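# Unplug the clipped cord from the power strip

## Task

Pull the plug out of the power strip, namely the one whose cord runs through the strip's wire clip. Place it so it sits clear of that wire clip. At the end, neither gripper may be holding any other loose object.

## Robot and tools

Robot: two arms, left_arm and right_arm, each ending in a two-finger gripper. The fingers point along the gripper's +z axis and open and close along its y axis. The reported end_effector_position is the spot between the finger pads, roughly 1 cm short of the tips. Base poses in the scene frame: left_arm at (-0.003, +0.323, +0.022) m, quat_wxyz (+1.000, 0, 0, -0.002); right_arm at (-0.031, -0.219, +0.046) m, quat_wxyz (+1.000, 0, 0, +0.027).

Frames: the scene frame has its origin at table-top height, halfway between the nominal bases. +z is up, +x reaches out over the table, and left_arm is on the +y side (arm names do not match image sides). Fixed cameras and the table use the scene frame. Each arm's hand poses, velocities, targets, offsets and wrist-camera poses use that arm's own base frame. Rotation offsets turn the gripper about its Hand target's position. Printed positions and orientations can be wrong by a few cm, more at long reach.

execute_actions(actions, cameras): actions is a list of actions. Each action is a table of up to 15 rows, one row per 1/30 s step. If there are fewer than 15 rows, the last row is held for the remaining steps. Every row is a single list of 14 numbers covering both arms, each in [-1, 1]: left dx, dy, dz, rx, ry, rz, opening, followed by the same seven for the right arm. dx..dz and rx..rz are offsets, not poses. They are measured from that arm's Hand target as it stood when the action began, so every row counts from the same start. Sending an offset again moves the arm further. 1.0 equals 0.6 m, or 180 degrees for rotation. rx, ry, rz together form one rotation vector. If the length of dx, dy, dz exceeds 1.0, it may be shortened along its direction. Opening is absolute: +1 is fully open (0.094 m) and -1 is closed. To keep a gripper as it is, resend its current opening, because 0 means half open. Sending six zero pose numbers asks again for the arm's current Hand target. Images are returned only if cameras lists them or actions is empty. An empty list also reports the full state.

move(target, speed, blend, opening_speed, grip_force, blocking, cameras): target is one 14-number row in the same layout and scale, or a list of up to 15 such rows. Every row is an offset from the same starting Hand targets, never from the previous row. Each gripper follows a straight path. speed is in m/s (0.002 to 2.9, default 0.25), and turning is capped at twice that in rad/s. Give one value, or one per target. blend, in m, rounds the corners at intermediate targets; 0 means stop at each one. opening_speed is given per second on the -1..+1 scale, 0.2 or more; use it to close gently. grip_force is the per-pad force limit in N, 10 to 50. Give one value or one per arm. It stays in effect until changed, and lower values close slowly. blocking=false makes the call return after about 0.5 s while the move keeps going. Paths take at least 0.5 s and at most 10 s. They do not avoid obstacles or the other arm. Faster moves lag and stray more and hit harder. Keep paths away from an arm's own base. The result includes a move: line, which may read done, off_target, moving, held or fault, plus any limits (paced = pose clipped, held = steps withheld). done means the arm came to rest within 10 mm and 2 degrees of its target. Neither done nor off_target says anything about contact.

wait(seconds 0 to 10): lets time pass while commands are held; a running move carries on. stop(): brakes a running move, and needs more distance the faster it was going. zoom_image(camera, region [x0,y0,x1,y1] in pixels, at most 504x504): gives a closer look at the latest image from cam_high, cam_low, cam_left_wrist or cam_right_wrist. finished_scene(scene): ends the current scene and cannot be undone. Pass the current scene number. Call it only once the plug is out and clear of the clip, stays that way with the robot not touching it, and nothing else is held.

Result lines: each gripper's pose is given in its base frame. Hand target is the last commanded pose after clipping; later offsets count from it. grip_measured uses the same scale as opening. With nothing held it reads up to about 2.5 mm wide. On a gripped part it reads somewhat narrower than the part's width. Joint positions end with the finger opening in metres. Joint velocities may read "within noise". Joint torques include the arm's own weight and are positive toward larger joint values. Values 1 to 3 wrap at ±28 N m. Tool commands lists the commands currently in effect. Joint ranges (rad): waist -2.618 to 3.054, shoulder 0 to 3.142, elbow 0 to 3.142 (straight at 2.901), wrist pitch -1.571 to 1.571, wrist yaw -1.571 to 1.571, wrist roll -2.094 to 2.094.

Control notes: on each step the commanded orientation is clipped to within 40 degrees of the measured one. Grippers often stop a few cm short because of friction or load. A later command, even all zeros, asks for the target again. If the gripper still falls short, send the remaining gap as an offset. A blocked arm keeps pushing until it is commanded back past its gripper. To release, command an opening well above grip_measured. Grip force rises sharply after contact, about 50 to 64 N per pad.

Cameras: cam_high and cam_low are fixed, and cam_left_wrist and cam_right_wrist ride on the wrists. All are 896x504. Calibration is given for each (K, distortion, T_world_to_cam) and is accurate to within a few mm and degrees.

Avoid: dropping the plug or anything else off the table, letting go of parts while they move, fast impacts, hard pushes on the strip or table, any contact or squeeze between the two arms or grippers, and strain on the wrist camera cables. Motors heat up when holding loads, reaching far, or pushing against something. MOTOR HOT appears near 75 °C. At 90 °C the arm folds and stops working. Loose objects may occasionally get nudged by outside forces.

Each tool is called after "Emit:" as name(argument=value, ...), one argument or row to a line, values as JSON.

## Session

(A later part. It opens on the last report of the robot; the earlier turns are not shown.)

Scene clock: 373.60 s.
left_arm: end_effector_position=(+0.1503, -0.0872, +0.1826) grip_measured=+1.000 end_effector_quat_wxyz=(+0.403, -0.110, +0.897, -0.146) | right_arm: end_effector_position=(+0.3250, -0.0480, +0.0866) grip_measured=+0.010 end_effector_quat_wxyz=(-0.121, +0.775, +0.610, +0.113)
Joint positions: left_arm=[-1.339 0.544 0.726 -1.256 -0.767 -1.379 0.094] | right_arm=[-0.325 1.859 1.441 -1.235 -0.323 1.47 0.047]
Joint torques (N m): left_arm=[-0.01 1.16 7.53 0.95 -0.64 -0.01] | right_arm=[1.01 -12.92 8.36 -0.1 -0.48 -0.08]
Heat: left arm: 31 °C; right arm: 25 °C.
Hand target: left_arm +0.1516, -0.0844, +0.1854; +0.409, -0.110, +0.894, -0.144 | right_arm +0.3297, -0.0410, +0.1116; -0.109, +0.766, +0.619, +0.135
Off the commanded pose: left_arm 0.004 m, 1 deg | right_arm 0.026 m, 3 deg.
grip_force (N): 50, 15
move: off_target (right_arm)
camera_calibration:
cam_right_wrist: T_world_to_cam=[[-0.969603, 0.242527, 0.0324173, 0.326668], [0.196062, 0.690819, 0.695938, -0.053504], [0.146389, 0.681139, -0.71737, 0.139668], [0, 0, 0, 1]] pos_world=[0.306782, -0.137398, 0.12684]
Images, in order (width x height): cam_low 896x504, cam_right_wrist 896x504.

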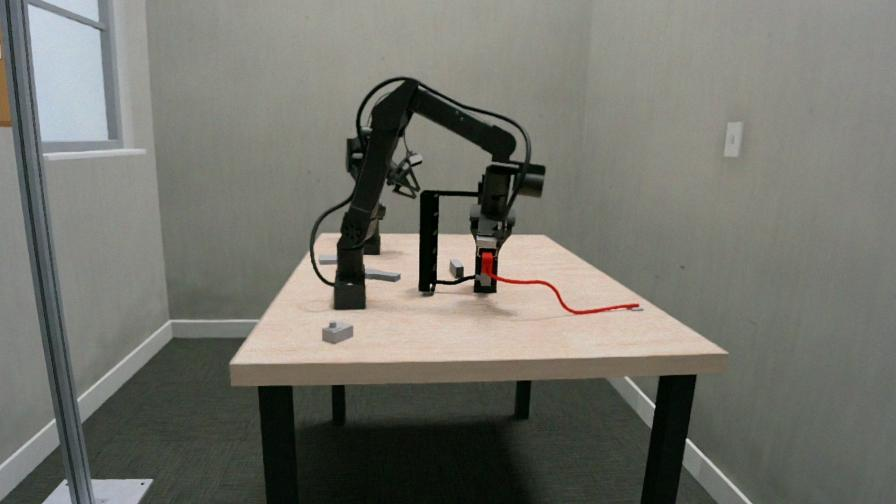

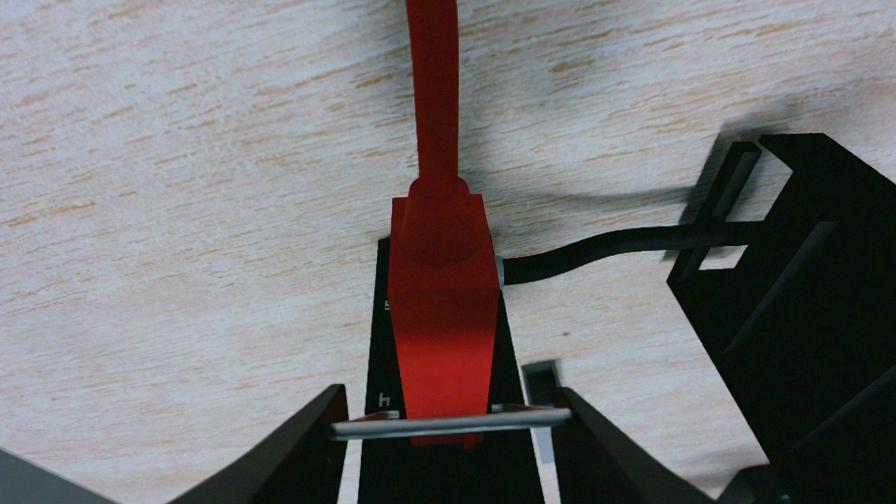

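Emit:
move(
  target=[
    [0,0,0,0,0,0,1,0.009,0.0222,0.0198,0,0,0,-0.04],
    [0,0,0,0,0,0,1,0.0147,0.0493,0.0318,0,0,0,-0.04],
  ],
  speed=0.04,
  blend=[0.005,0],
  cameras=["cam_right_wrist","cam_low"],
)

Scene clock: 387.03 s.
left_arm: end_effector_position=(+0.1503, -0.0872, +0.1826) grip_measured=+1.000 end_effector_quat_wxyz=(+0.403, -0.110, +0.897, -0.146) | right_arm: end_effector_position=(+0.3303, -0.0274, +0.1086) grip_measured=+0.010 end_effector_quat_wxyz=(-0.114, +0.786, +0.600, +0.098)
Joint positions: left_arm=[-1.339 0.544 0.726 -1.256 -0.767 -1.379 0.094] | right_arm=[-0.246 1.839 1.51 -1.299 -0.297 1.583 0.047]
Joint torques (N m): left_arm=[0.13 1.2 7.73 0.96 -0.65 0.01] | right_arm=[2.17 -11.78 8.25 0.21 -0.79 -0.21]
Heat: left arm: 31 °C; right arm: 25 °C.
Hand target: left_arm +0.1516, -0.0844, +0.1854; +0.409, -0.110, +0.894, -0.144 | right_arm +0.3385, -0.0114, +0.1307; -0.109, +0.766, +0.619, +0.135
Off the commanded pose: left_arm 0.004 m, 1 deg | right_arm 0.028 m, 5 deg.
grip_force (N): 50, 15
move: off_target (right_arm)
camera_calibration:
cam_right_wrist: T_world_to_cam=[[-0.962148, 0.269156, 0.0427394, 0.323203], [0.227195, 0.705563, 0.67124, -0.0912169], [0.150513, 0.655542, -0.740007, 0.14102], [0, 0, 0, 1]] pos_world=[0.310467, -0.115077, 0.151771]
Images, in order (width x height): cam_low 896x504, cam_right_wrist 896x504.

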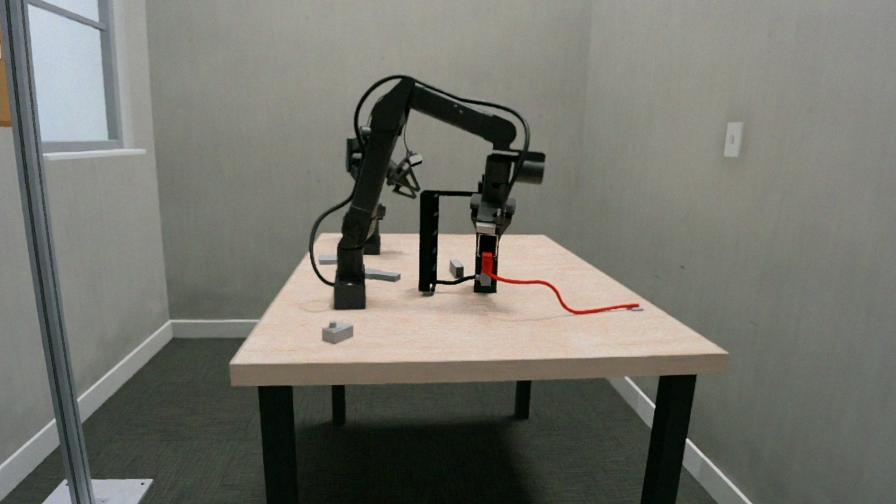

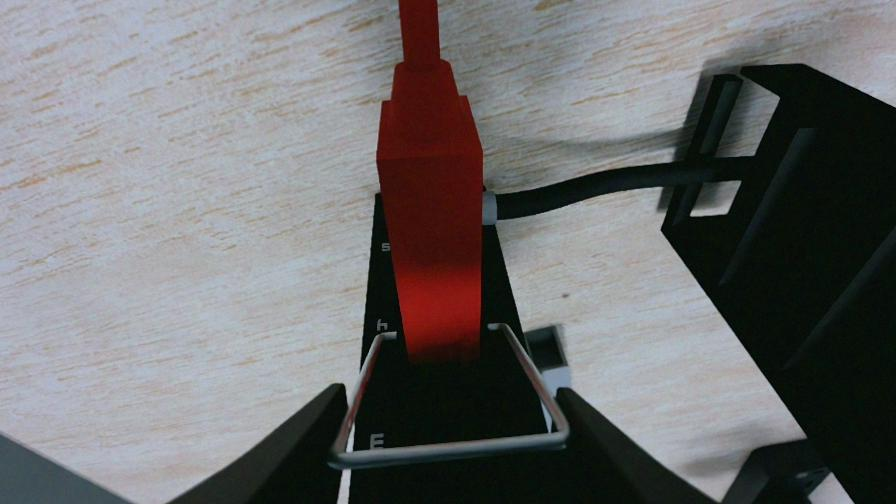

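Emit:
move(
  target=[0,0,0,0,0,0,1,0.0075,0.018,0.006,0,0,0,-0.04],
  speed=0.04,
  cameras=["cam_right_wrist","cam_high"],
)

Scene clock: 396.33 s.
left_arm: end_effector_position=(+0.1503, -0.0872, +0.1826) grip_measured=+1.000 end_effector_quat_wxyz=(+0.403, -0.110, +0.897, -0.146) | right_arm: end_effector_position=(+0.3328, -0.0175, +0.1140) grip_measured=+0.010 end_effector_quat_wxyz=(-0.114, +0.789, +0.596, +0.095)
Joint positions: left_arm=[-1.339 0.544 0.726 -1.256 -0.767 -1.379 0.094] | right_arm=[-0.213 1.838 1.531 -1.314 -0.294 1.627 0.047]
Joint torques (N m): left_arm=[0.1 1.17 7.53 0.97 -0.62 0.05] | right_arm=[2.22 -11.33 8.1 0.34 -0.81 -0.31]
Motor temperatures (°C): left_arm=[15 15 31 22 18 17 17] | right_arm=[18 21 25 20 17 15 18]
Heat: left arm: 31 °C; right arm: 25 °C.
Hand target: left_arm +0.1516, -0.0844, +0.1854; +0.409, -0.110, +0.894, -0.144 | right_arm +0.3430, -0.0006, +0.1343; -0.109, +0.766, +0.619, +0.135
Off the commanded pose: left_arm 0.004 m, 1 deg | right_arm 0.028 m, 6 deg.
grip_force (N): 50, 15
move: off_target (right_arm)
camera_calibration:
cam_right_wrist: T_world_to_cam=[[-0.959494, 0.277625, 0.0479217, 0.321338], [0.23763, 0.706135, 0.667012, -0.105436], [0.15134, 0.651381, -0.743505, 0.138192], [0, 0, 0, 1]] pos_world=[0.312463, -0.104775, 0.157674]
Images, in order (width x height): cam_high 896x504, cam_right_wrist 896x504.

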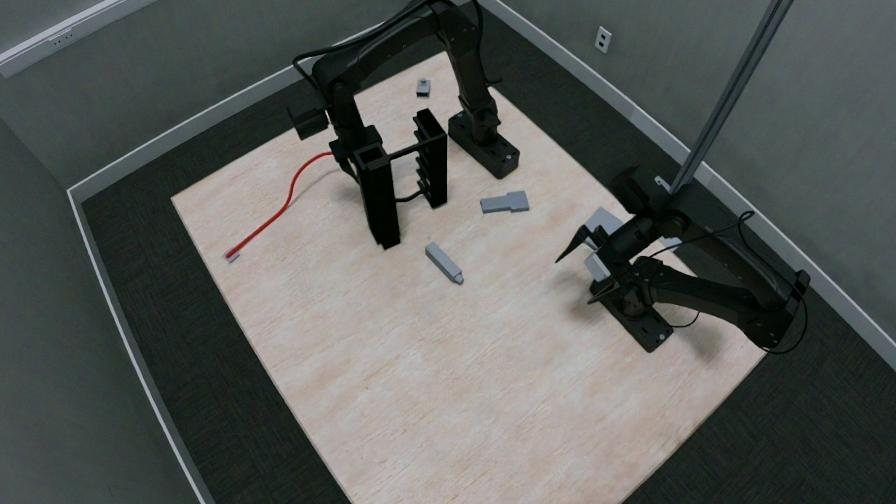

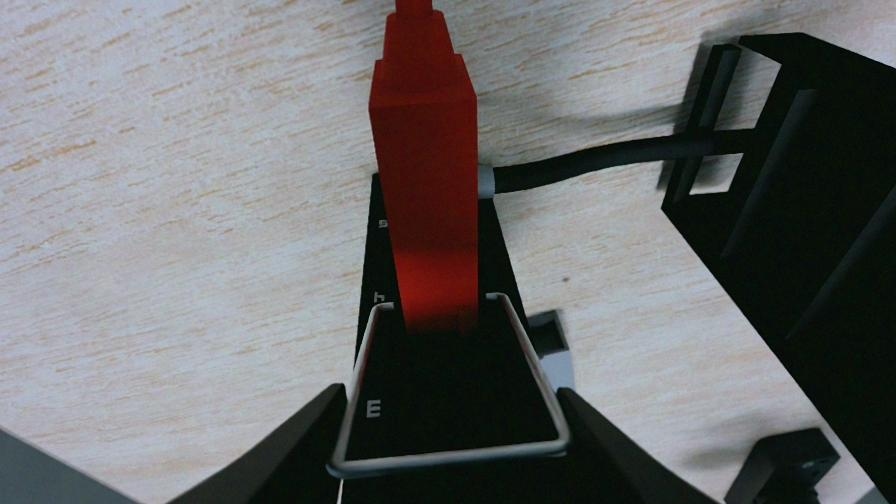

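Emit:
move(
  target=[
    [0,0,0,0,0,0,1,-0.0137,-0.0307,-0.0188,0,0,0,-0.04],
    [0,0,0,0,0,0,1,-0.0137,-0.0307,-0.0188,0,0,0,0.35],
  ],
  speed=0.04,
  cameras=["cam_right_wrist"],
)

Scene clock: 405.30 s.
left_arm: end_effector_position=(+0.1503, -0.0872, +0.1826) grip_measured=+1.000 end_effector_quat_wxyz=(+0.403, -0.110, +0.897, -0.146) | right_arm: end_effector_position=(+0.3343, -0.0199, +0.1132) grip_measured=+0.349 end_effector_quat_wxyz=(-0.122, +0.771, +0.614, +0.121)
Joint positions: left_arm=[-1.339 0.544 0.726 -1.256 -0.767 -1.379 0.094] | right_arm=[-0.244 1.838 1.517 -1.299 -0.342 1.544 0.063]
Joint torques (N m): left_arm=[-0.05 1.18 7.38 0.95 -0.65 0.04] | right_arm=[-0.01 -11.79 4.96 0.47 -0.28 -0.05]
Heat: left arm: 31 °C; right arm: 25 °C.
Hand target: left_arm +0.1516, -0.0844, +0.1854; +0.409, -0.110, +0.894, -0.144 | right_arm +0.3347, -0.0190, +0.1231; -0.109, +0.766, +0.619, +0.135
Off the commanded pose: left_arm 0.004 m, 1 deg | right_arm 0.010 m, 2 deg.
grip_force (N): 50, 15
move: done; target 2's new opening was sent with right_arm's hand 0.012 m and 5 deg from that target
camera_calibration:
cam_right_wrist: T_world_to_cam=[[-0.972215, 0.233036, 0.0221745, 0.329828], [0.180243, 0.684777, 0.706111, -0.0892557], [0.149365, 0.690489, -0.707754, 0.136372], [0, 0, 0, 1]] pos_world=[0.316383, -0.109905, 0.152229]
Images, in order (width x height): cam_right_wrist 896x504.

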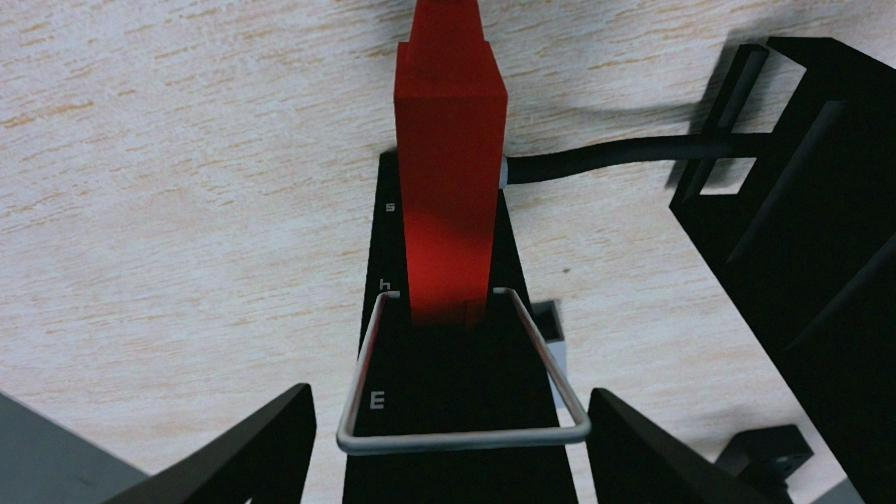

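Emit:
move(
  target=[
    [0,0,0,0,0,0,1,-0.0225,-0.106,0,0,0,0,0.35],
    [0,0,0,0,0,0,1,-0.0172,-0.06,-0.1137,0,0,0,0.35],
  ],
  speed=0.1,
  blend=[0.01,0],
  cameras=["cam_right_wrist","cam_low"],
)

Scene clock: 420.77 s.
left_arm: end_effector_position=(+0.1503, -0.0872, +0.1826) grip_measured=+1.000 end_effector_quat_wxyz=(+0.403, -0.110, +0.897, -0.146) | right_arm: end_effector_position=(+0.3242, -0.0568, +0.0569) grip_measured=+0.349 end_effector_quat_wxyz=(-0.108, +0.764, +0.622, +0.135)
Joint positions: left_arm=[-1.339 0.544 0.726 -1.256 -0.767 -1.379 0.094] | right_arm=[-0.362 1.861 1.318 -1.082 -0.343 1.404 0.063]
Joint torques (N m): left_arm=[0.06 1.03 7.65 0.98 -0.63 0.01] | right_arm=[0.38 -8.39 4.57 0.49 -0.25 0.07]
Heat: left arm: 30 °C; right arm: 24 °C.
Hand target: left_arm +0.1516, -0.0844, +0.1854; +0.409, -0.110, +0.894, -0.144 | right_arm +0.3246, -0.0550, +0.0549; -0.109, +0.766, +0.619, +0.135
Off the commanded pose: left_arm 0.004 m, 1 deg | right_arm 0.003 m, 0 deg.
grip_force (N): 50, 15
move: done
camera_calibration:
cam_right_wrist: T_world_to_cam=[[-0.975461, 0.219206, -0.0206228, 0.332513], [0.140349, 0.691241, 0.708863, -0.00924884], [0.169642, 0.688574, -0.705044, 0.116623], [0, 0, 0, 1]] pos_world=[0.305867, -0.1468, 0.0956382]
Images, in order (width x height): cam_low 896x504, cam_right_wrist 896x504.

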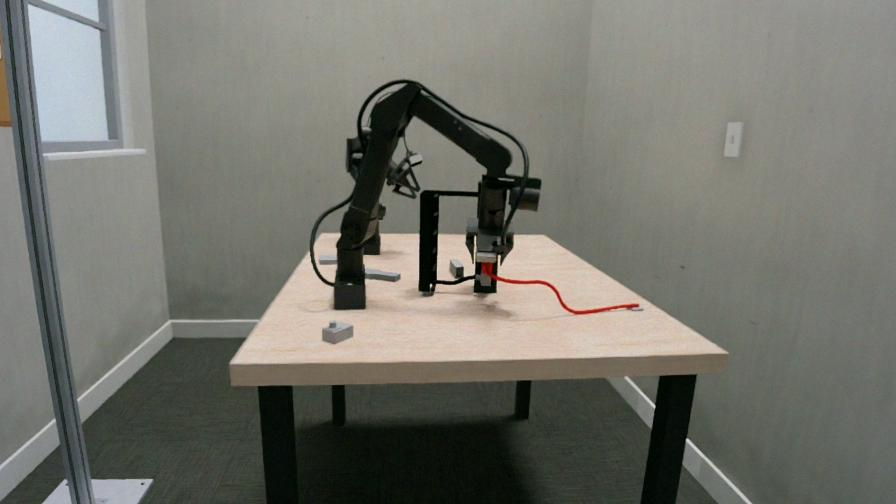

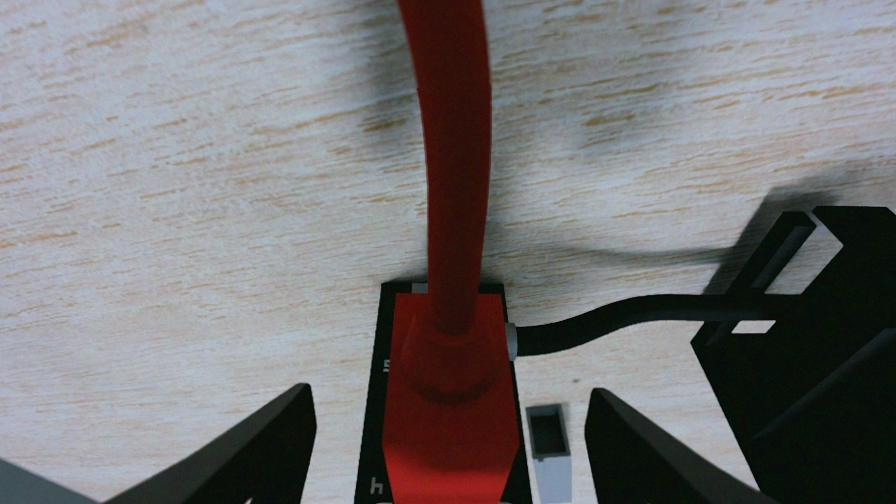

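Emit:
move(
  target=[0,0,0,0,0,0,1, 0,0,-0.022,0,0,0,0.35],
  speed=0.06,
  cameras=["cam_right_wrist"],
)

Scene clock: 443.30 s.
left_arm: end_effector_position=(+0.1503, -0.0872, +0.1826) grip_measured=+1.000 end_effector_quat_wxyz=(+0.403, -0.110, +0.897, -0.146) | right_arm: end_effector_position=(+0.3247, -0.0570, +0.0447) grip_measured=+0.349 end_effector_quat_wxyz=(-0.106, +0.764, +0.622, +0.136)
Joint positions: left_arm=[-1.339 0.544 0.726 -1.256 -0.767 -1.379 0.094] | right_arm=[-0.362 1.874 1.286 -1.032 -0.343 1.405 0.063]
Joint torques (N m): left_arm=[0.08 1.05 7.53 0.97 -0.65 0.02] | right_arm=[0.34 -8.1 4.38 0.53 -0.22 0.07]
Heat: left arm: 30 °C; right arm: 24 °C.
Hand target: left_arm +0.1516, -0.0844, +0.1854; +0.409, -0.110, +0.894, -0.144 | right_arm +0.3245, -0.0550, +0.0417; -0.109, +0.766, +0.619, +0.135
Off the commanded pose: left_arm 0.004 m, 1 deg | right_arm 0.004 m, 1 deg.
grip_force (N): 50, 15
move: done
camera_calibration:
cam_right_wrist: T_world_to_cam=[[-0.975301, 0.219545, -0.0242344, 0.332975], [0.138188, 0.692087, 0.708463, 0.000159698], [0.172312, 0.687616, -0.705332, 0.10716], [0, 0, 0, 1]] pos_world=[0.306264, -0.146899, 0.0835399]
Images, in order (width x height): cam_right_wrist 896x504.

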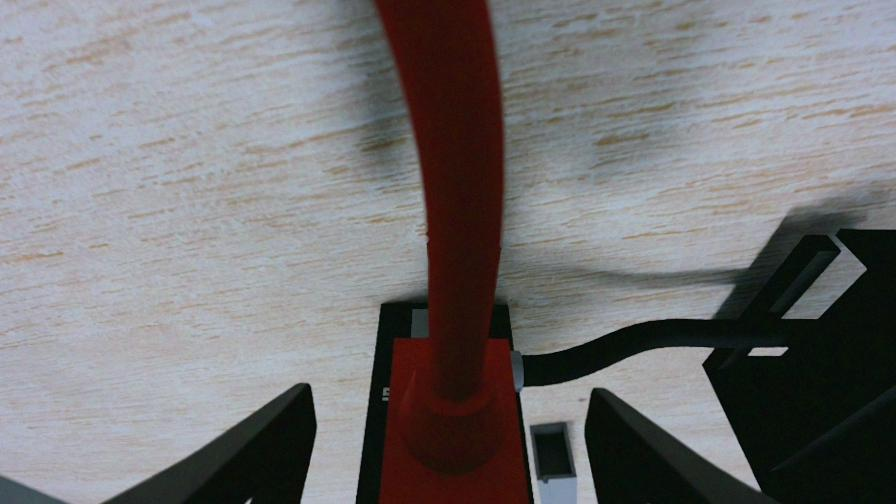

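Emit:
move(
  target=[0,0,0,0,0,0,1, 0,0,0,0,0,0,-0.6],
  speed=0.06,
  grip_force=[50, 40],
  opening_speed=0.6,
  cameras=["cam_right_wrist"],
)

Scene clock: 452.37 s.
left_arm: end_effector_position=(+0.1503, -0.0872, +0.1826) grip_measured=+1.000 end_effector_quat_wxyz=(+0.403, -0.110, +0.897, -0.146) | right_arm: end_effector_position=(+0.3248, -0.0569, +0.0448) grip_measured=-0.485 end_effector_quat_wxyz=(-0.106, +0.764, +0.622, +0.136)
Joint positions: left_arm=[-1.339 0.544 0.726 -1.256 -0.767 -1.379 0.094] | right_arm=[-0.362 1.874 1.286 -1.031 -0.343 1.406 0.024]
Joint torques (N m): left_arm=[-0.09 1.16 7.46 0.93 -0.63 0.01] | right_arm=[0.35 -8.2 4.46 0.47 -0.22 0.09]
Heat: left arm: 30 °C; right arm: 24 °C.
Hand target: left_arm +0.1516, -0.0844, +0.1854; +0.409, -0.110, +0.894, -0.144 | right_arm +0.3244, -0.0550, +0.0417; -0.109, +0.766, +0.619, +0.135
Off the commanded pose: left_arm 0.004 m, 1 deg | right_arm 0.004 m, 1 deg.
grip_force (N): 50, 40
move: done
camera_calibration:
cam_right_wrist: T_world_to_cam=[[-0.975133, 0.220264, -0.0244749, 0.333049], [0.13849, 0.69185, 0.708635, 0.0000184821], [0.17302, 0.687624, -0.70515, 0.10693], [0, 0, 0, 1]] pos_world=[0.306263, -0.146899, 0.0835397]
Images, in order (width x height): cam_right_wrist 896x504.

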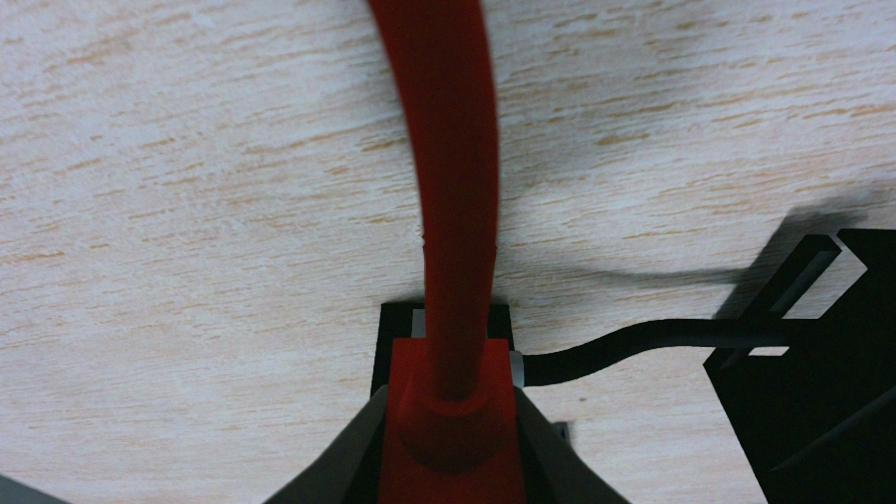

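Emit:
move(
  target=[0,0,0,0,0,0,1, -0.0208,-0.0978,0.003,0,0,0,-0.6],
  speed=0.06,
  cameras=["cam_right_wrist"],
)

Scene clock: 456.10 s.
left_arm: end_effector_position=(+0.1503, -0.0872, +0.1826) grip_measured=+1.000 end_effector_quat_wxyz=(+0.403, -0.110, +0.897, -0.146) | right_arm: end_effector_position=(+0.3228, -0.0634, +0.0419) grip_measured=-0.487 end_effector_quat_wxyz=(-0.153, +0.748, +0.617, +0.191)
Joint positions: left_arm=[-1.339 0.544 0.726 -1.256 -0.767 -1.379 0.094] | right_arm=[-0.452 1.938 1.312 -1.077 -0.478 1.278 0.024]
Joint torques (N m): left_arm=[0.16 1.13 7.68 0.93 -0.6 0.03] | right_arm=[-6.04 -9.55 8.98 -0.17 1.36 -0.32]
Heat: left arm: 30 °C; right arm: 24 °C.
Hand target: left_arm +0.1516, -0.0844, +0.1854; +0.409, -0.110, +0.894, -0.144 | right_arm +0.3120, -0.1137, +0.0435; -0.109, +0.766, +0.619, +0.135
Off the commanded pose: left_arm 0.004 m, 1 deg | right_arm 0.051 m, 8 deg.
grip_force (N): 50, 40
move: off_target (right_arm)
camera_calibration:
cam_right_wrist: T_world_to_cam=[[-0.97753, 0.20975, -0.0209566, 0.332417], [0.107973, 0.583612, 0.804822, 0.00574505], [0.181042, 0.784475, -0.593146, 0.108628], [0, 0, 0, 1]] pos_world=[0.304661, -0.158293, 0.0667748]
Images, in order (width x height): cam_right_wrist 896x504.

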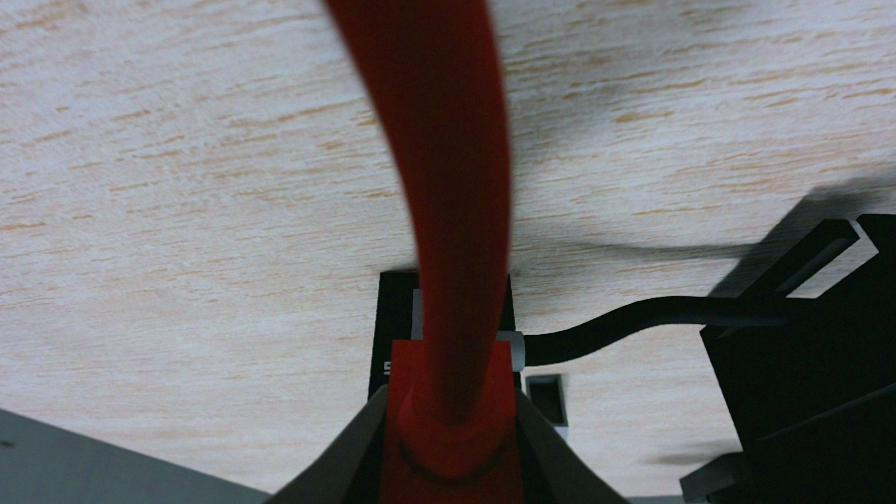

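Emit:
move(
  target=[0,0,0,0,0,0,1, -0.0104,-0.0489,0.002,0,0,0,-0.6],
  speed=0.06,
  cameras=["cam_right_wrist"],
)

Scene clock: 463.30 s.
left_arm: end_effector_position=(+0.1503, -0.0872, +0.1826) grip_measured=+1.000 end_effector_quat_wxyz=(+0.403, -0.110, +0.897, -0.146) | right_arm: end_effector_position=(+0.3038, -0.1402, +0.0384) grip_measured=-0.487 end_effector_quat_wxyz=(-0.111, +0.767, +0.617, +0.139)
Joint positions: left_arm=[-1.339 0.544 0.726 -1.256 -0.767 -1.379 0.094] | right_arm=[-0.611 1.982 1.403 -1.133 -0.33 1.152 0.024]
Joint torques (N m): left_arm=[0.03 1.2 7.58 0.96 -0.65 -0.01] | right_arm=[-0.05 -9.36 7.65 -0.09 -0.1 0.04]
Heat: left arm: 30 °C; right arm: 24 °C.
Hand target: left_arm +0.1516, -0.0844, +0.1854; +0.409, -0.110, +0.894, -0.144 | right_arm +0.3057, -0.1430, +0.0446; -0.109, +0.766, +0.619, +0.135
Off the commanded pose: left_arm 0.004 m, 1 deg | right_arm 0.007 m, 1 deg.
grip_force (N): 50, 40
move: done
camera_calibration:
cam_right_wrist: T_world_to_cam=[[-0.973058, 0.229775, -0.019025, 0.331279], [0.146986, 0.681795, 0.716625, 0.0607118], [0.177634, 0.694521, -0.697199, 0.162552], [0, 0, 0, 1]] pos_world=[0.284555, -0.230408, 0.076126]
Images, in order (width x height): cam_right_wrist 896x504.

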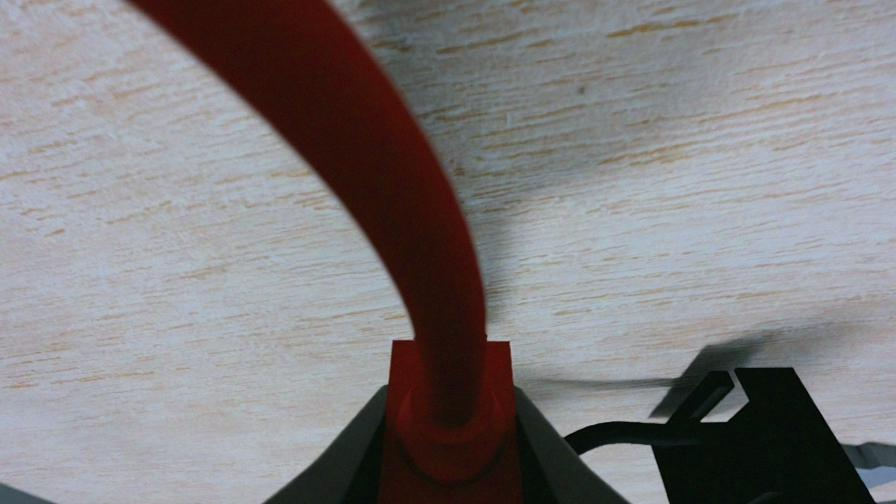

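Emit:
move(
  target=[
    [0,0,0,0,0,0,1, -0.0137,-0.09,0,0,0,0,-0.6],
    [0,0,0,0,0,0,1, -0.0137,-0.09,-0.092,0,0,0,-0.6],
  ],
  speed=0.1,
  blend=[0.03, 0],
  cameras=["cam_low", "cam_right_wrist"],
)

Scene clock: 477.73 s.
left_arm: end_effector_position=(+0.1503, -0.0872, +0.1826) grip_measured=+1.000 end_effector_quat_wxyz=(+0.403, -0.110, +0.897, -0.146) | right_arm: end_effector_position=(+0.3022, -0.1927, -0.0100) grip_measured=-0.487 end_effector_quat_wxyz=(-0.109, +0.761, +0.623, +0.140)
Joint positions: left_arm=[-1.339 0.544 0.726 -1.256 -0.767 -1.379 0.094] | right_arm=[-0.726 2.172 1.488 -1.065 -0.312 1.016 0.024]
Joint torques (N m): left_arm=[0.28 1.14 7.57 0.92 -0.62 0.01] | right_arm=[-0.96 -10.95 4.26 0.08 -0.05 0]
Heat: left arm: 30 °C; right arm: 24 °C.
Hand target: left_arm +0.1516, -0.0844, +0.1854; +0.409, -0.110, +0.894, -0.144 | right_arm +0.2975, -0.1971, -0.0105; -0.109, +0.766, +0.619, +0.135
Off the commanded pose: left_arm 0.004 m, 1 deg | right_arm 0.006 m, 1 deg.
grip_force (N): 50, 40
move: done; blend cut to 0.0273 m at target 1
camera_calibration:
cam_right_wrist: T_world_to_cam=[[-0.97631, 0.214867, -0.0255041, 0.338897], [0.132027, 0.684952, 0.716526, 0.13661], [0.171427, 0.696185, -0.697094, 0.167796], [0, 0, 0, 1]] pos_world=[0.284067, -0.283206, 0.027728]
Images, in order (width x height): cam_low 896x504, cam_right_wrist 896x504.

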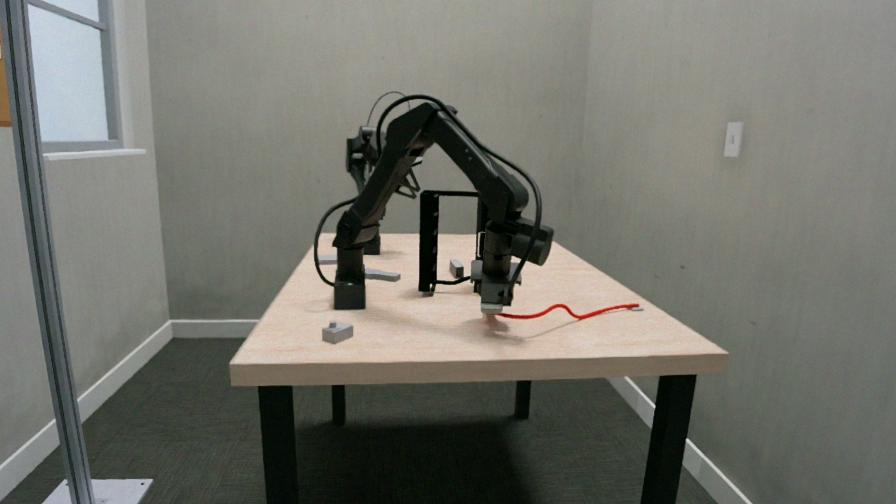

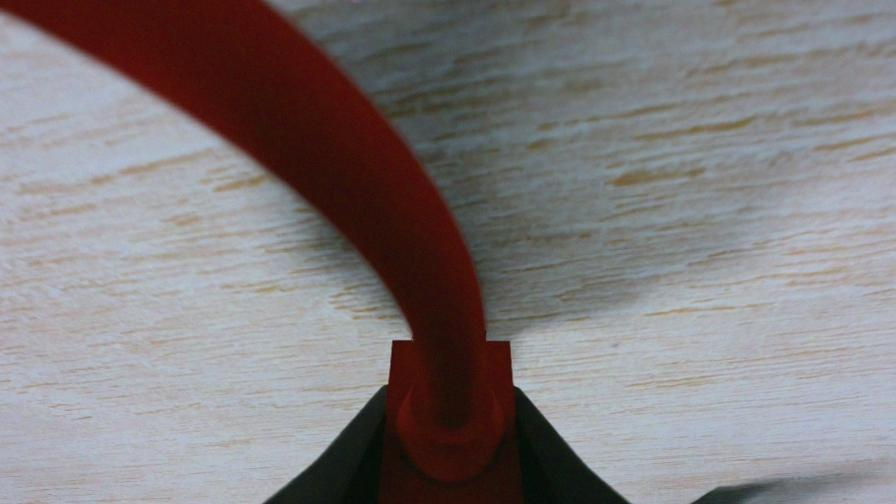

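Emit:
move(
  target=[0,0,0,0,0,0,1, 0,0,-0.0217,0,0,0,-0.6],
  speed=0.04,
  cameras=["cam_right_wrist"],
)

Emit:
zoom_image(
  camera="cam_right_wrist",
  region=[300, 250, 600, 504],
)

Scene clock: 481.97 s.
left_arm: end_effector_position=(+0.1503, -0.0872, +0.1826) grip_measured=+1.000 end_effector_quat_wxyz=(+0.403, -0.110, +0.897, -0.146) | right_arm: end_effector_position=(+0.3022, -0.1930, -0.0171) grip_measured=-0.487 end_effector_quat_wxyz=(-0.108, +0.762, +0.622, +0.142)
Joint positions: left_arm=[-1.339 0.544 0.726 -1.256 -0.767 -1.379 0.094] | right_arm=[-0.728 2.182 1.473 -1.038 -0.315 1.016 0.024]
Joint torques (N m): left_arm=[0.09 1.17 7.54 0.96 -0.65 0] | right_arm=[-0.77 -10.03 3.69 0.31 -0.02 0]
Heat: left arm: 30 °C; right arm: 24 °C.
Hand target: left_arm +0.1516, -0.0844, +0.1854; +0.409, -0.110, +0.894, -0.144 | right_arm +0.2974, -0.1970, -0.0236; -0.109, +0.766, +0.619, +0.135
Off the commanded pose: left_arm 0.004 m, 1 deg | right_arm 0.009 m, 1 deg.
grip_force (N): 50, 40
move: done
camera_calibration:
cam_right_wrist: T_world_to_cam=[[-0.975639, 0.217414, -0.029316, 0.338991], [0.130839, 0.683915, 0.717734, 0.142048], [0.176095, 0.696414, -0.6957, 0.161768], [0, 0, 0, 1]] pos_world=[0.283661, -0.283507, 0.0205272]
Images, in order (width x height): cam_right_wrist 896x504.

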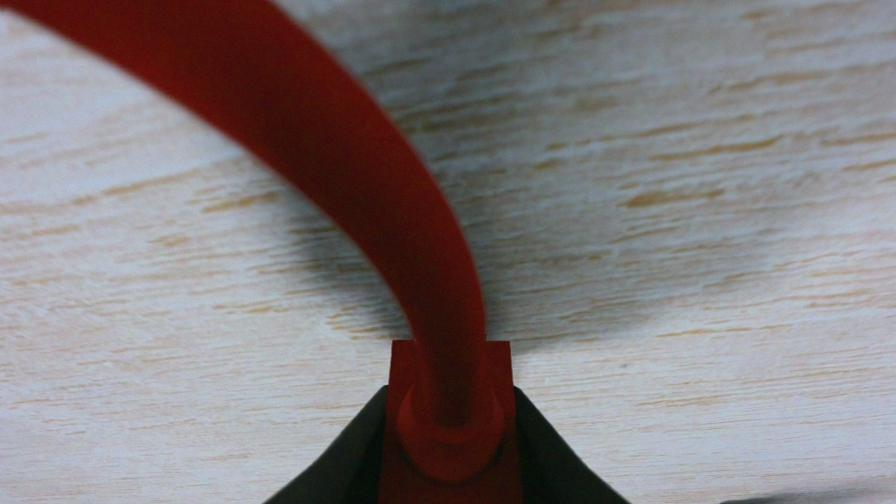

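Scaled by 1.680.

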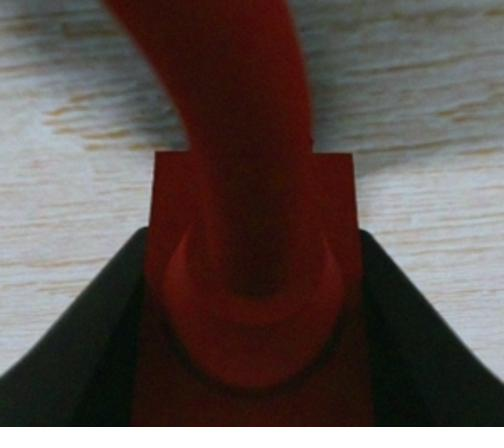

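Emit:
move(
  target=[0,0,0,0,0,0,1, 0,0,-0.012,0,0,0,-0.6],
  speed=0.04,
  cameras=["cam_low", "cam_right_wrist"],
)

Emit:
zoom_image(
  camera="cam_low",
  region=[400, 220, 600, 340],
)

Scene clock: 486.87 s.
left_arm: end_effector_position=(+0.1503, -0.0872, +0.1826) grip_measured=+1.000 end_effector_quat_wxyz=(+0.403, -0.110, +0.897, -0.146) | right_arm: end_effector_position=(+0.3026, -0.1923, -0.0191) grip_measured=-0.487 end_effector_quat_wxyz=(-0.109, +0.762, +0.621, +0.148)
Joint positions: left_arm=[-1.339 0.544 0.726 -1.256 -0.767 -1.379 0.094] | right_arm=[-0.731 2.186 1.467 -1.028 -0.327 1.013 0.024]
Joint torques (N m): left_arm=[-0.02 1.16 7.54 0.95 -0.63 0.04] | right_arm=[-0.46 -9.13 3.29 0.49 0.14 0.01]
Heat: left arm: 30 °C; right arm: 24 °C.
Hand target: left_arm +0.1516, -0.0844, +0.1854; +0.409, -0.110, +0.894, -0.144 | right_arm +0.2975, -0.1970, -0.0307; -0.109, +0.766, +0.619, +0.135
Off the commanded pose: left_arm 0.004 m, 1 deg | right_arm 0.014 m, 2 deg.
grip_force (N): 50, 40
move: off_target (right_arm)
camera_calibration:
cam_right_wrist: T_world_to_cam=[[-0.974628, 0.220978, -0.0356266, 0.339423], [0.126981, 0.676938, 0.725004, 0.14289], [0.184327, 0.702085, -0.687823, 0.158501], [0, 0, 0, 1]] pos_world=[0.283451, -0.283014, 0.0175176]
Images, in order (width x height): cam_low 896x504, cam_right_wrist 896x504.

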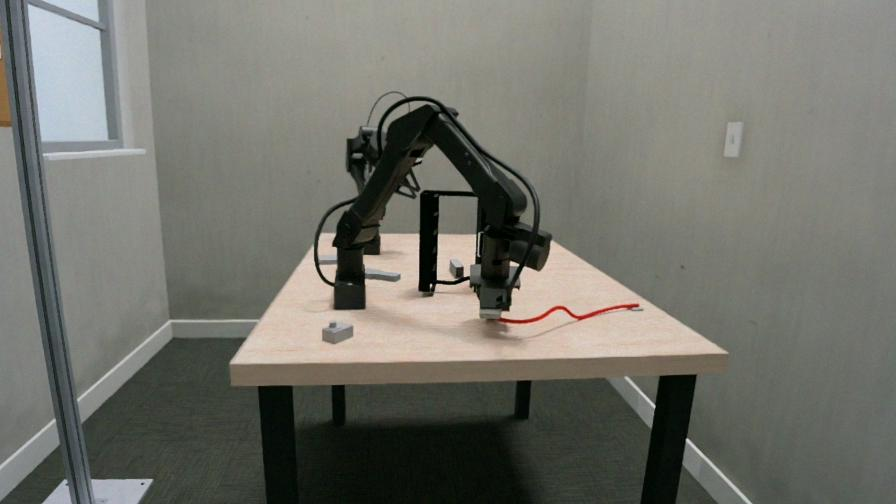

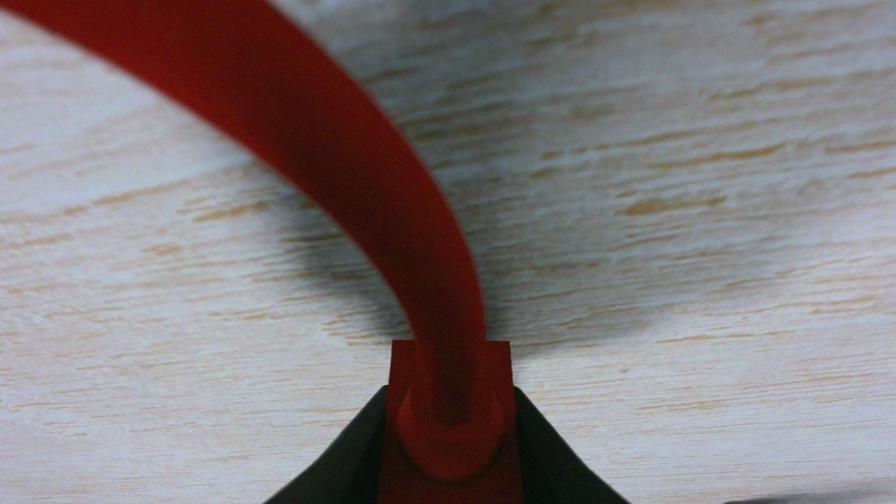

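Scaled by 2.520.

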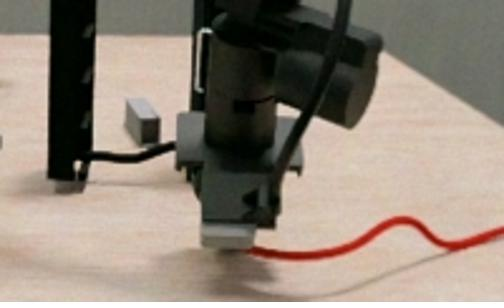

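Emit:
move(
  target=[0,0,0,0,0,0,1, 0,0,0,0.038,-0.0081,0,-0.6],
  speed=0.08,
  cameras=["cam_right_wrist"],
)

Scene clock: 509.80 s.
left_arm: end_effector_position=(+0.1503, -0.0872, +0.1826) grip_measured=+1.000 end_effector_quat_wxyz=(+0.403, -0.110, +0.897, -0.146) | right_arm: end_effector_position=(+0.3003, -0.1935, -0.0259) grip_measured=-0.487 end_effector_quat_wxyz=(-0.140, +0.754, +0.613, +0.188)
Joint positions: left_arm=[-1.339 0.544 0.726 -1.256 -0.767 -1.379 0.094] | right_arm=[-0.776 2.257 1.519 -1.085 -0.405 0.949 0.024]
Joint torques (N m): left_arm=[0.1 1.06 7.54 0.97 -0.62 0.04] | right_arm=[-0.46 -9.26 5.83 -0.14 -0.1 -0.03]
Heat: left arm: 30 °C; right arm: 23 °C.
Hand target: left_arm +0.1516, -0.0844, +0.1854; +0.409, -0.110, +0.894, -0.144 | right_arm +0.2975, -0.1970, -0.0308; -0.147, +0.757, +0.611, +0.181
Off the commanded pose: left_arm 0.004 m, 1 deg | right_arm 0.007 m, 1 deg.
grip_force (N): 50, 40
move: done
camera_calibration:
cam_right_wrist: T_world_to_cam=[[-0.97346, 0.226128, -0.0352344, 0.337911], [0.110815, 0.600446, 0.79195, 0.140776], [0.200239, 0.767027, -0.609568, 0.164845], [0, 0, 0, 1]] pos_world=[0.280335, -0.28738, 0.000903158]
Images, in order (width x height): cam_right_wrist 896x504.

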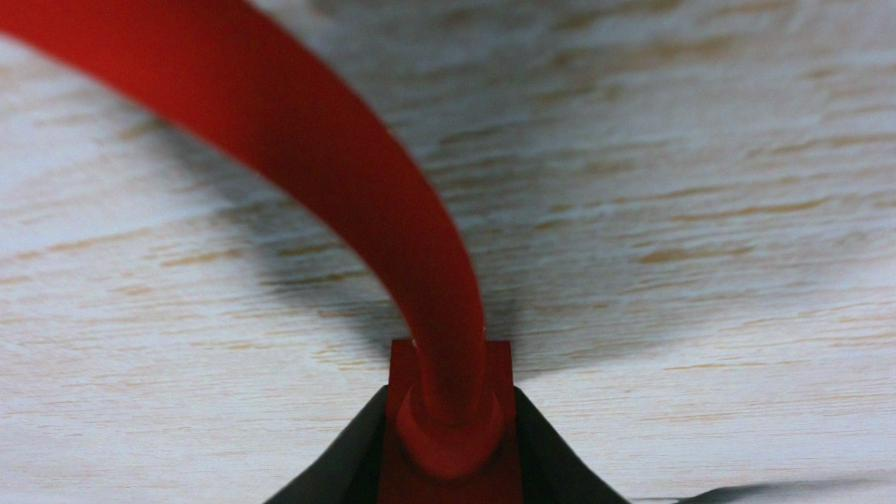

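Emit:
move(
  target=[0,0,0,0,0,0,1, 0,0,-0.0083,0,0,0,-0.6],
  speed=0.04,
  cameras=["cam_right_wrist"],
)

Scene clock: 513.00 s.
left_arm: end_effector_position=(+0.1503, -0.0872, +0.1826) grip_measured=+1.000 end_effector_quat_wxyz=(+0.403, -0.110, +0.897, -0.146) | right_arm: end_effector_position=(+0.3003, -0.1932, -0.0265) grip_measured=-0.487 end_effector_quat_wxyz=(-0.141, +0.754, +0.614, +0.189)
Joint positions: left_arm=[-1.339 0.544 0.726 -1.256 -0.767 -1.379 0.094] | right_arm=[-0.776 2.259 1.519 -1.085 -0.406 0.946 0.024]
Joint torques (N m): left_arm=[0.02 1.18 7.58 0.95 -0.66 0.04] | right_arm=[-0.44 -8.79 5.3 0.05 -0.03 0.01]
Heat: left arm: 30 °C; right arm: 23 °C.
Hand target: left_arm +0.1516, -0.0844, +0.1854; +0.409, -0.110, +0.894, -0.144 | right_arm +0.2975, -0.1970, -0.0357; -0.147, +0.756, +0.611, +0.181
Off the commanded pose: left_arm 0.004 m, 1 deg | right_arm 0.010 m, 1 deg.
grip_force (N): 50, 40
move: done
camera_calibration:
cam_right_wrist: T_world_to_cam=[[-0.973847, 0.224458, -0.0352114, 0.33757], [0.10942, 0.599154, 0.793122, 0.141221], [0.19912, 0.768526, -0.608045, 0.164988], [0, 0, 0, 1]] pos_world=[0.280436, -0.287182, 0.000200955]
Images, in order (width x height): cam_right_wrist 896x504.

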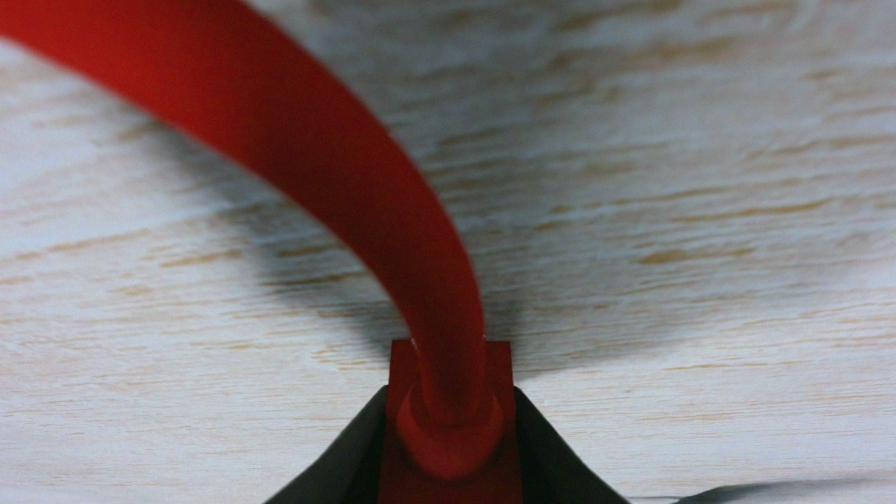

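Emit:
move(
  target=[
    [0,0,0,0,0,0,1, 0,0,0.014,0,0,0,-0.6],
    [0,0,0,0,0,0,1, 0,0,0.014,0,0,0,0.0],
    [0,0,0,0,0,0,1, -0.0156,-0.0734,0.175,0,0,0,0.0],
  ],
  speed=[0.04, 0.04, 0.1],
  opening_speed=0.6,
  cameras=["cam_low", "cam_right_wrist"],
)

Scene clock: 524.97 s.
left_arm: end_effector_position=(+0.1503, -0.0872, +0.1826) grip_measured=+1.000 end_effector_quat_wxyz=(+0.403, -0.110, +0.897, -0.146) | right_arm: end_effector_position=(+0.2872, -0.2371, +0.0653) grip_measured=-0.001 end_effector_quat_wxyz=(-0.151, +0.758, +0.608, +0.182)
Joint positions: left_arm=[-1.339 0.544 0.726 -1.256 -0.767 -1.379 0.094] | right_arm=[-0.869 2.265 1.908 -1.523 -0.37 0.863 0.047]
Joint torques (N m): left_arm=[0.06 1.1 7.47 0.94 -0.64 0.02] | right_arm=[-0.28 -11.26 7.34 -0.32 -0.2 -0.11]
Heat: left arm: 30 °C; right arm: 23 °C.
Hand target: left_arm +0.1516, -0.0844, +0.1854; +0.409, -0.110, +0.894, -0.144 | right_arm +0.2882, -0.2412, +0.0694; -0.146, +0.757, +0.611, +0.181
Off the commanded pose: left_arm 0.004 m, 1 deg | right_arm 0.006 m, 1 deg.
grip_force (N): 50, 40
move: done
camera_calibration:
cam_right_wrist: T_world_to_cam=[[-0.97227, 0.233746, -0.00733651, 0.337893], [0.136155, 0.591287, 0.794885, 0.0864984], [0.190139, 0.771844, -0.606716, 0.260364], [0, 0, 0, 1]] pos_world=[0.267241, -0.331087, 0.0916899]
Images, in order (width x height): cam_low 896x504, cam_right_wrist 896x504.

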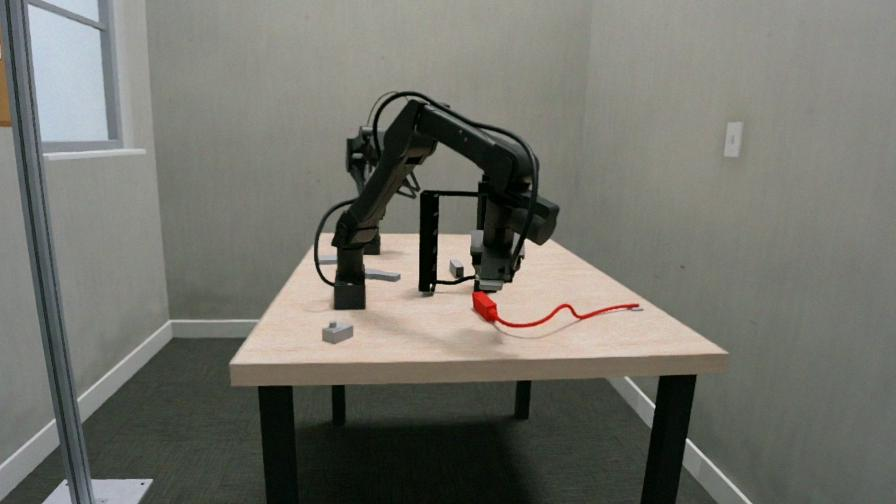

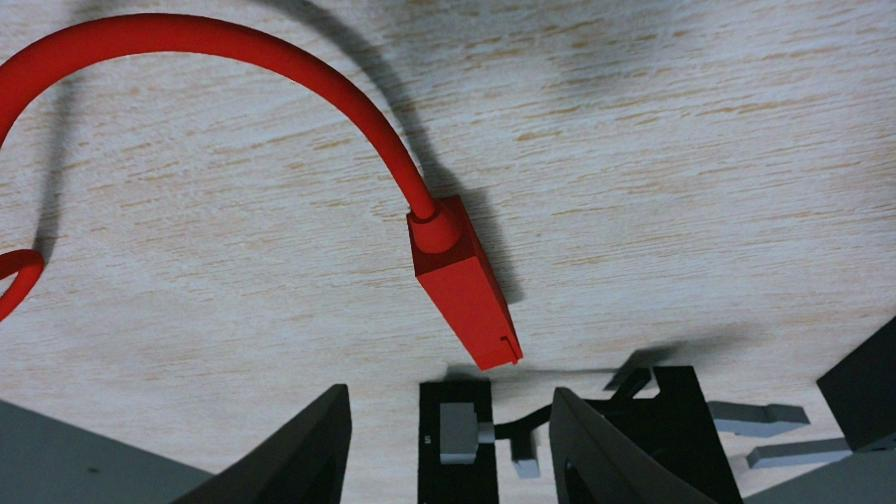

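Emit:
move(
  target=[0,0,0,0,0,0,-0.3, 0,0,0,0,0,0,0.0],
  speed=0.1,
  cameras=["cam_high", "cam_left_wrist"],
)

Scene clock: 550.27 s.
left_arm: end_effector_position=(+0.1503, -0.0872, +0.1826) grip_measured=-0.297 end_effector_quat_wxyz=(+0.403, -0.110, +0.897, -0.146) | right_arm: end_effector_position=(+0.2872, -0.2370, +0.0653) grip_measured=-0.001 end_effector_quat_wxyz=(-0.151, +0.758, +0.608, +0.182)
Joint positions: left_arm=[-1.339 0.544 0.726 -1.256 -0.767 -1.379 0.033] | right_arm=[-0.869 2.265 1.908 -1.524 -0.37 0.863 0.047]
Joint torques (N m): left_arm=[0.13 1.18 7.6 0.96 -0.65 0.04] | right_arm=[-0.35 -11.28 7.47 -0.31 -0.14 -0.09]
Heat: left arm: 30 °C; right arm: 24 °C.
Hand target: left_arm +0.1516, -0.0844, +0.1854; +0.409, -0.110, +0.894, -0.144 | right_arm +0.2882, -0.2412, +0.0694; -0.146, +0.757, +0.611, +0.181
Off the commanded pose: left_arm 0.004 m, 1 deg | right_arm 0.006 m, 1 deg.
grip_force (N): 50, 40
move: done
Images, in order (width x height): cam_high 896x504, cam_left_wrist 896x504.

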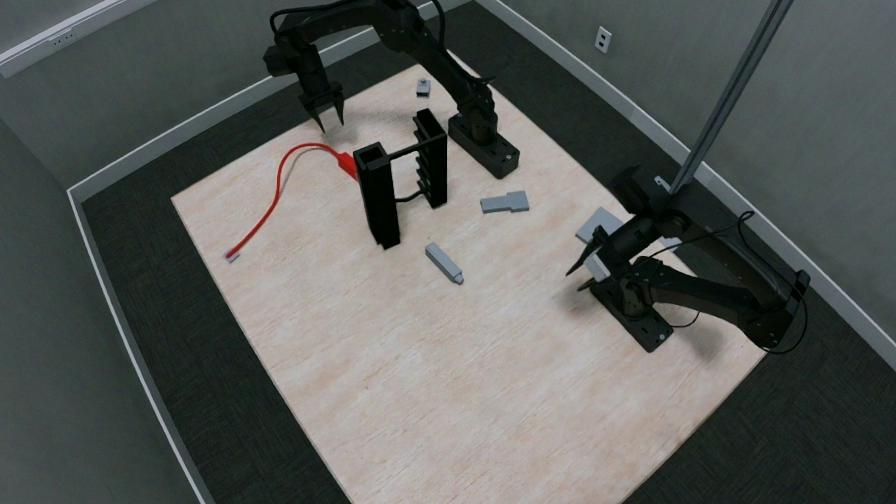

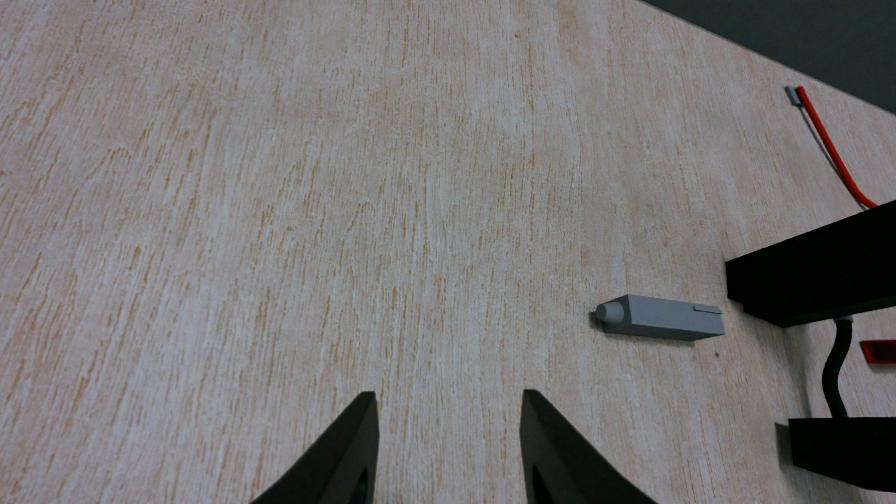

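Emit:
zoom_image(
  camera="cam_high",
  region=[300, 90, 480, 270],
)

Scaled by 2.800.

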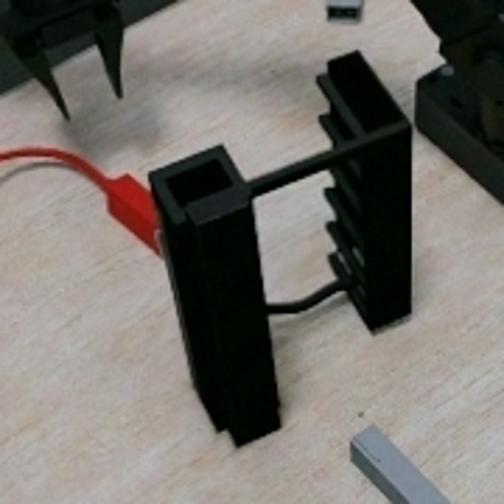

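Emit:
finished_scene(
  scene=1,
)

The scene is finished: the task was done.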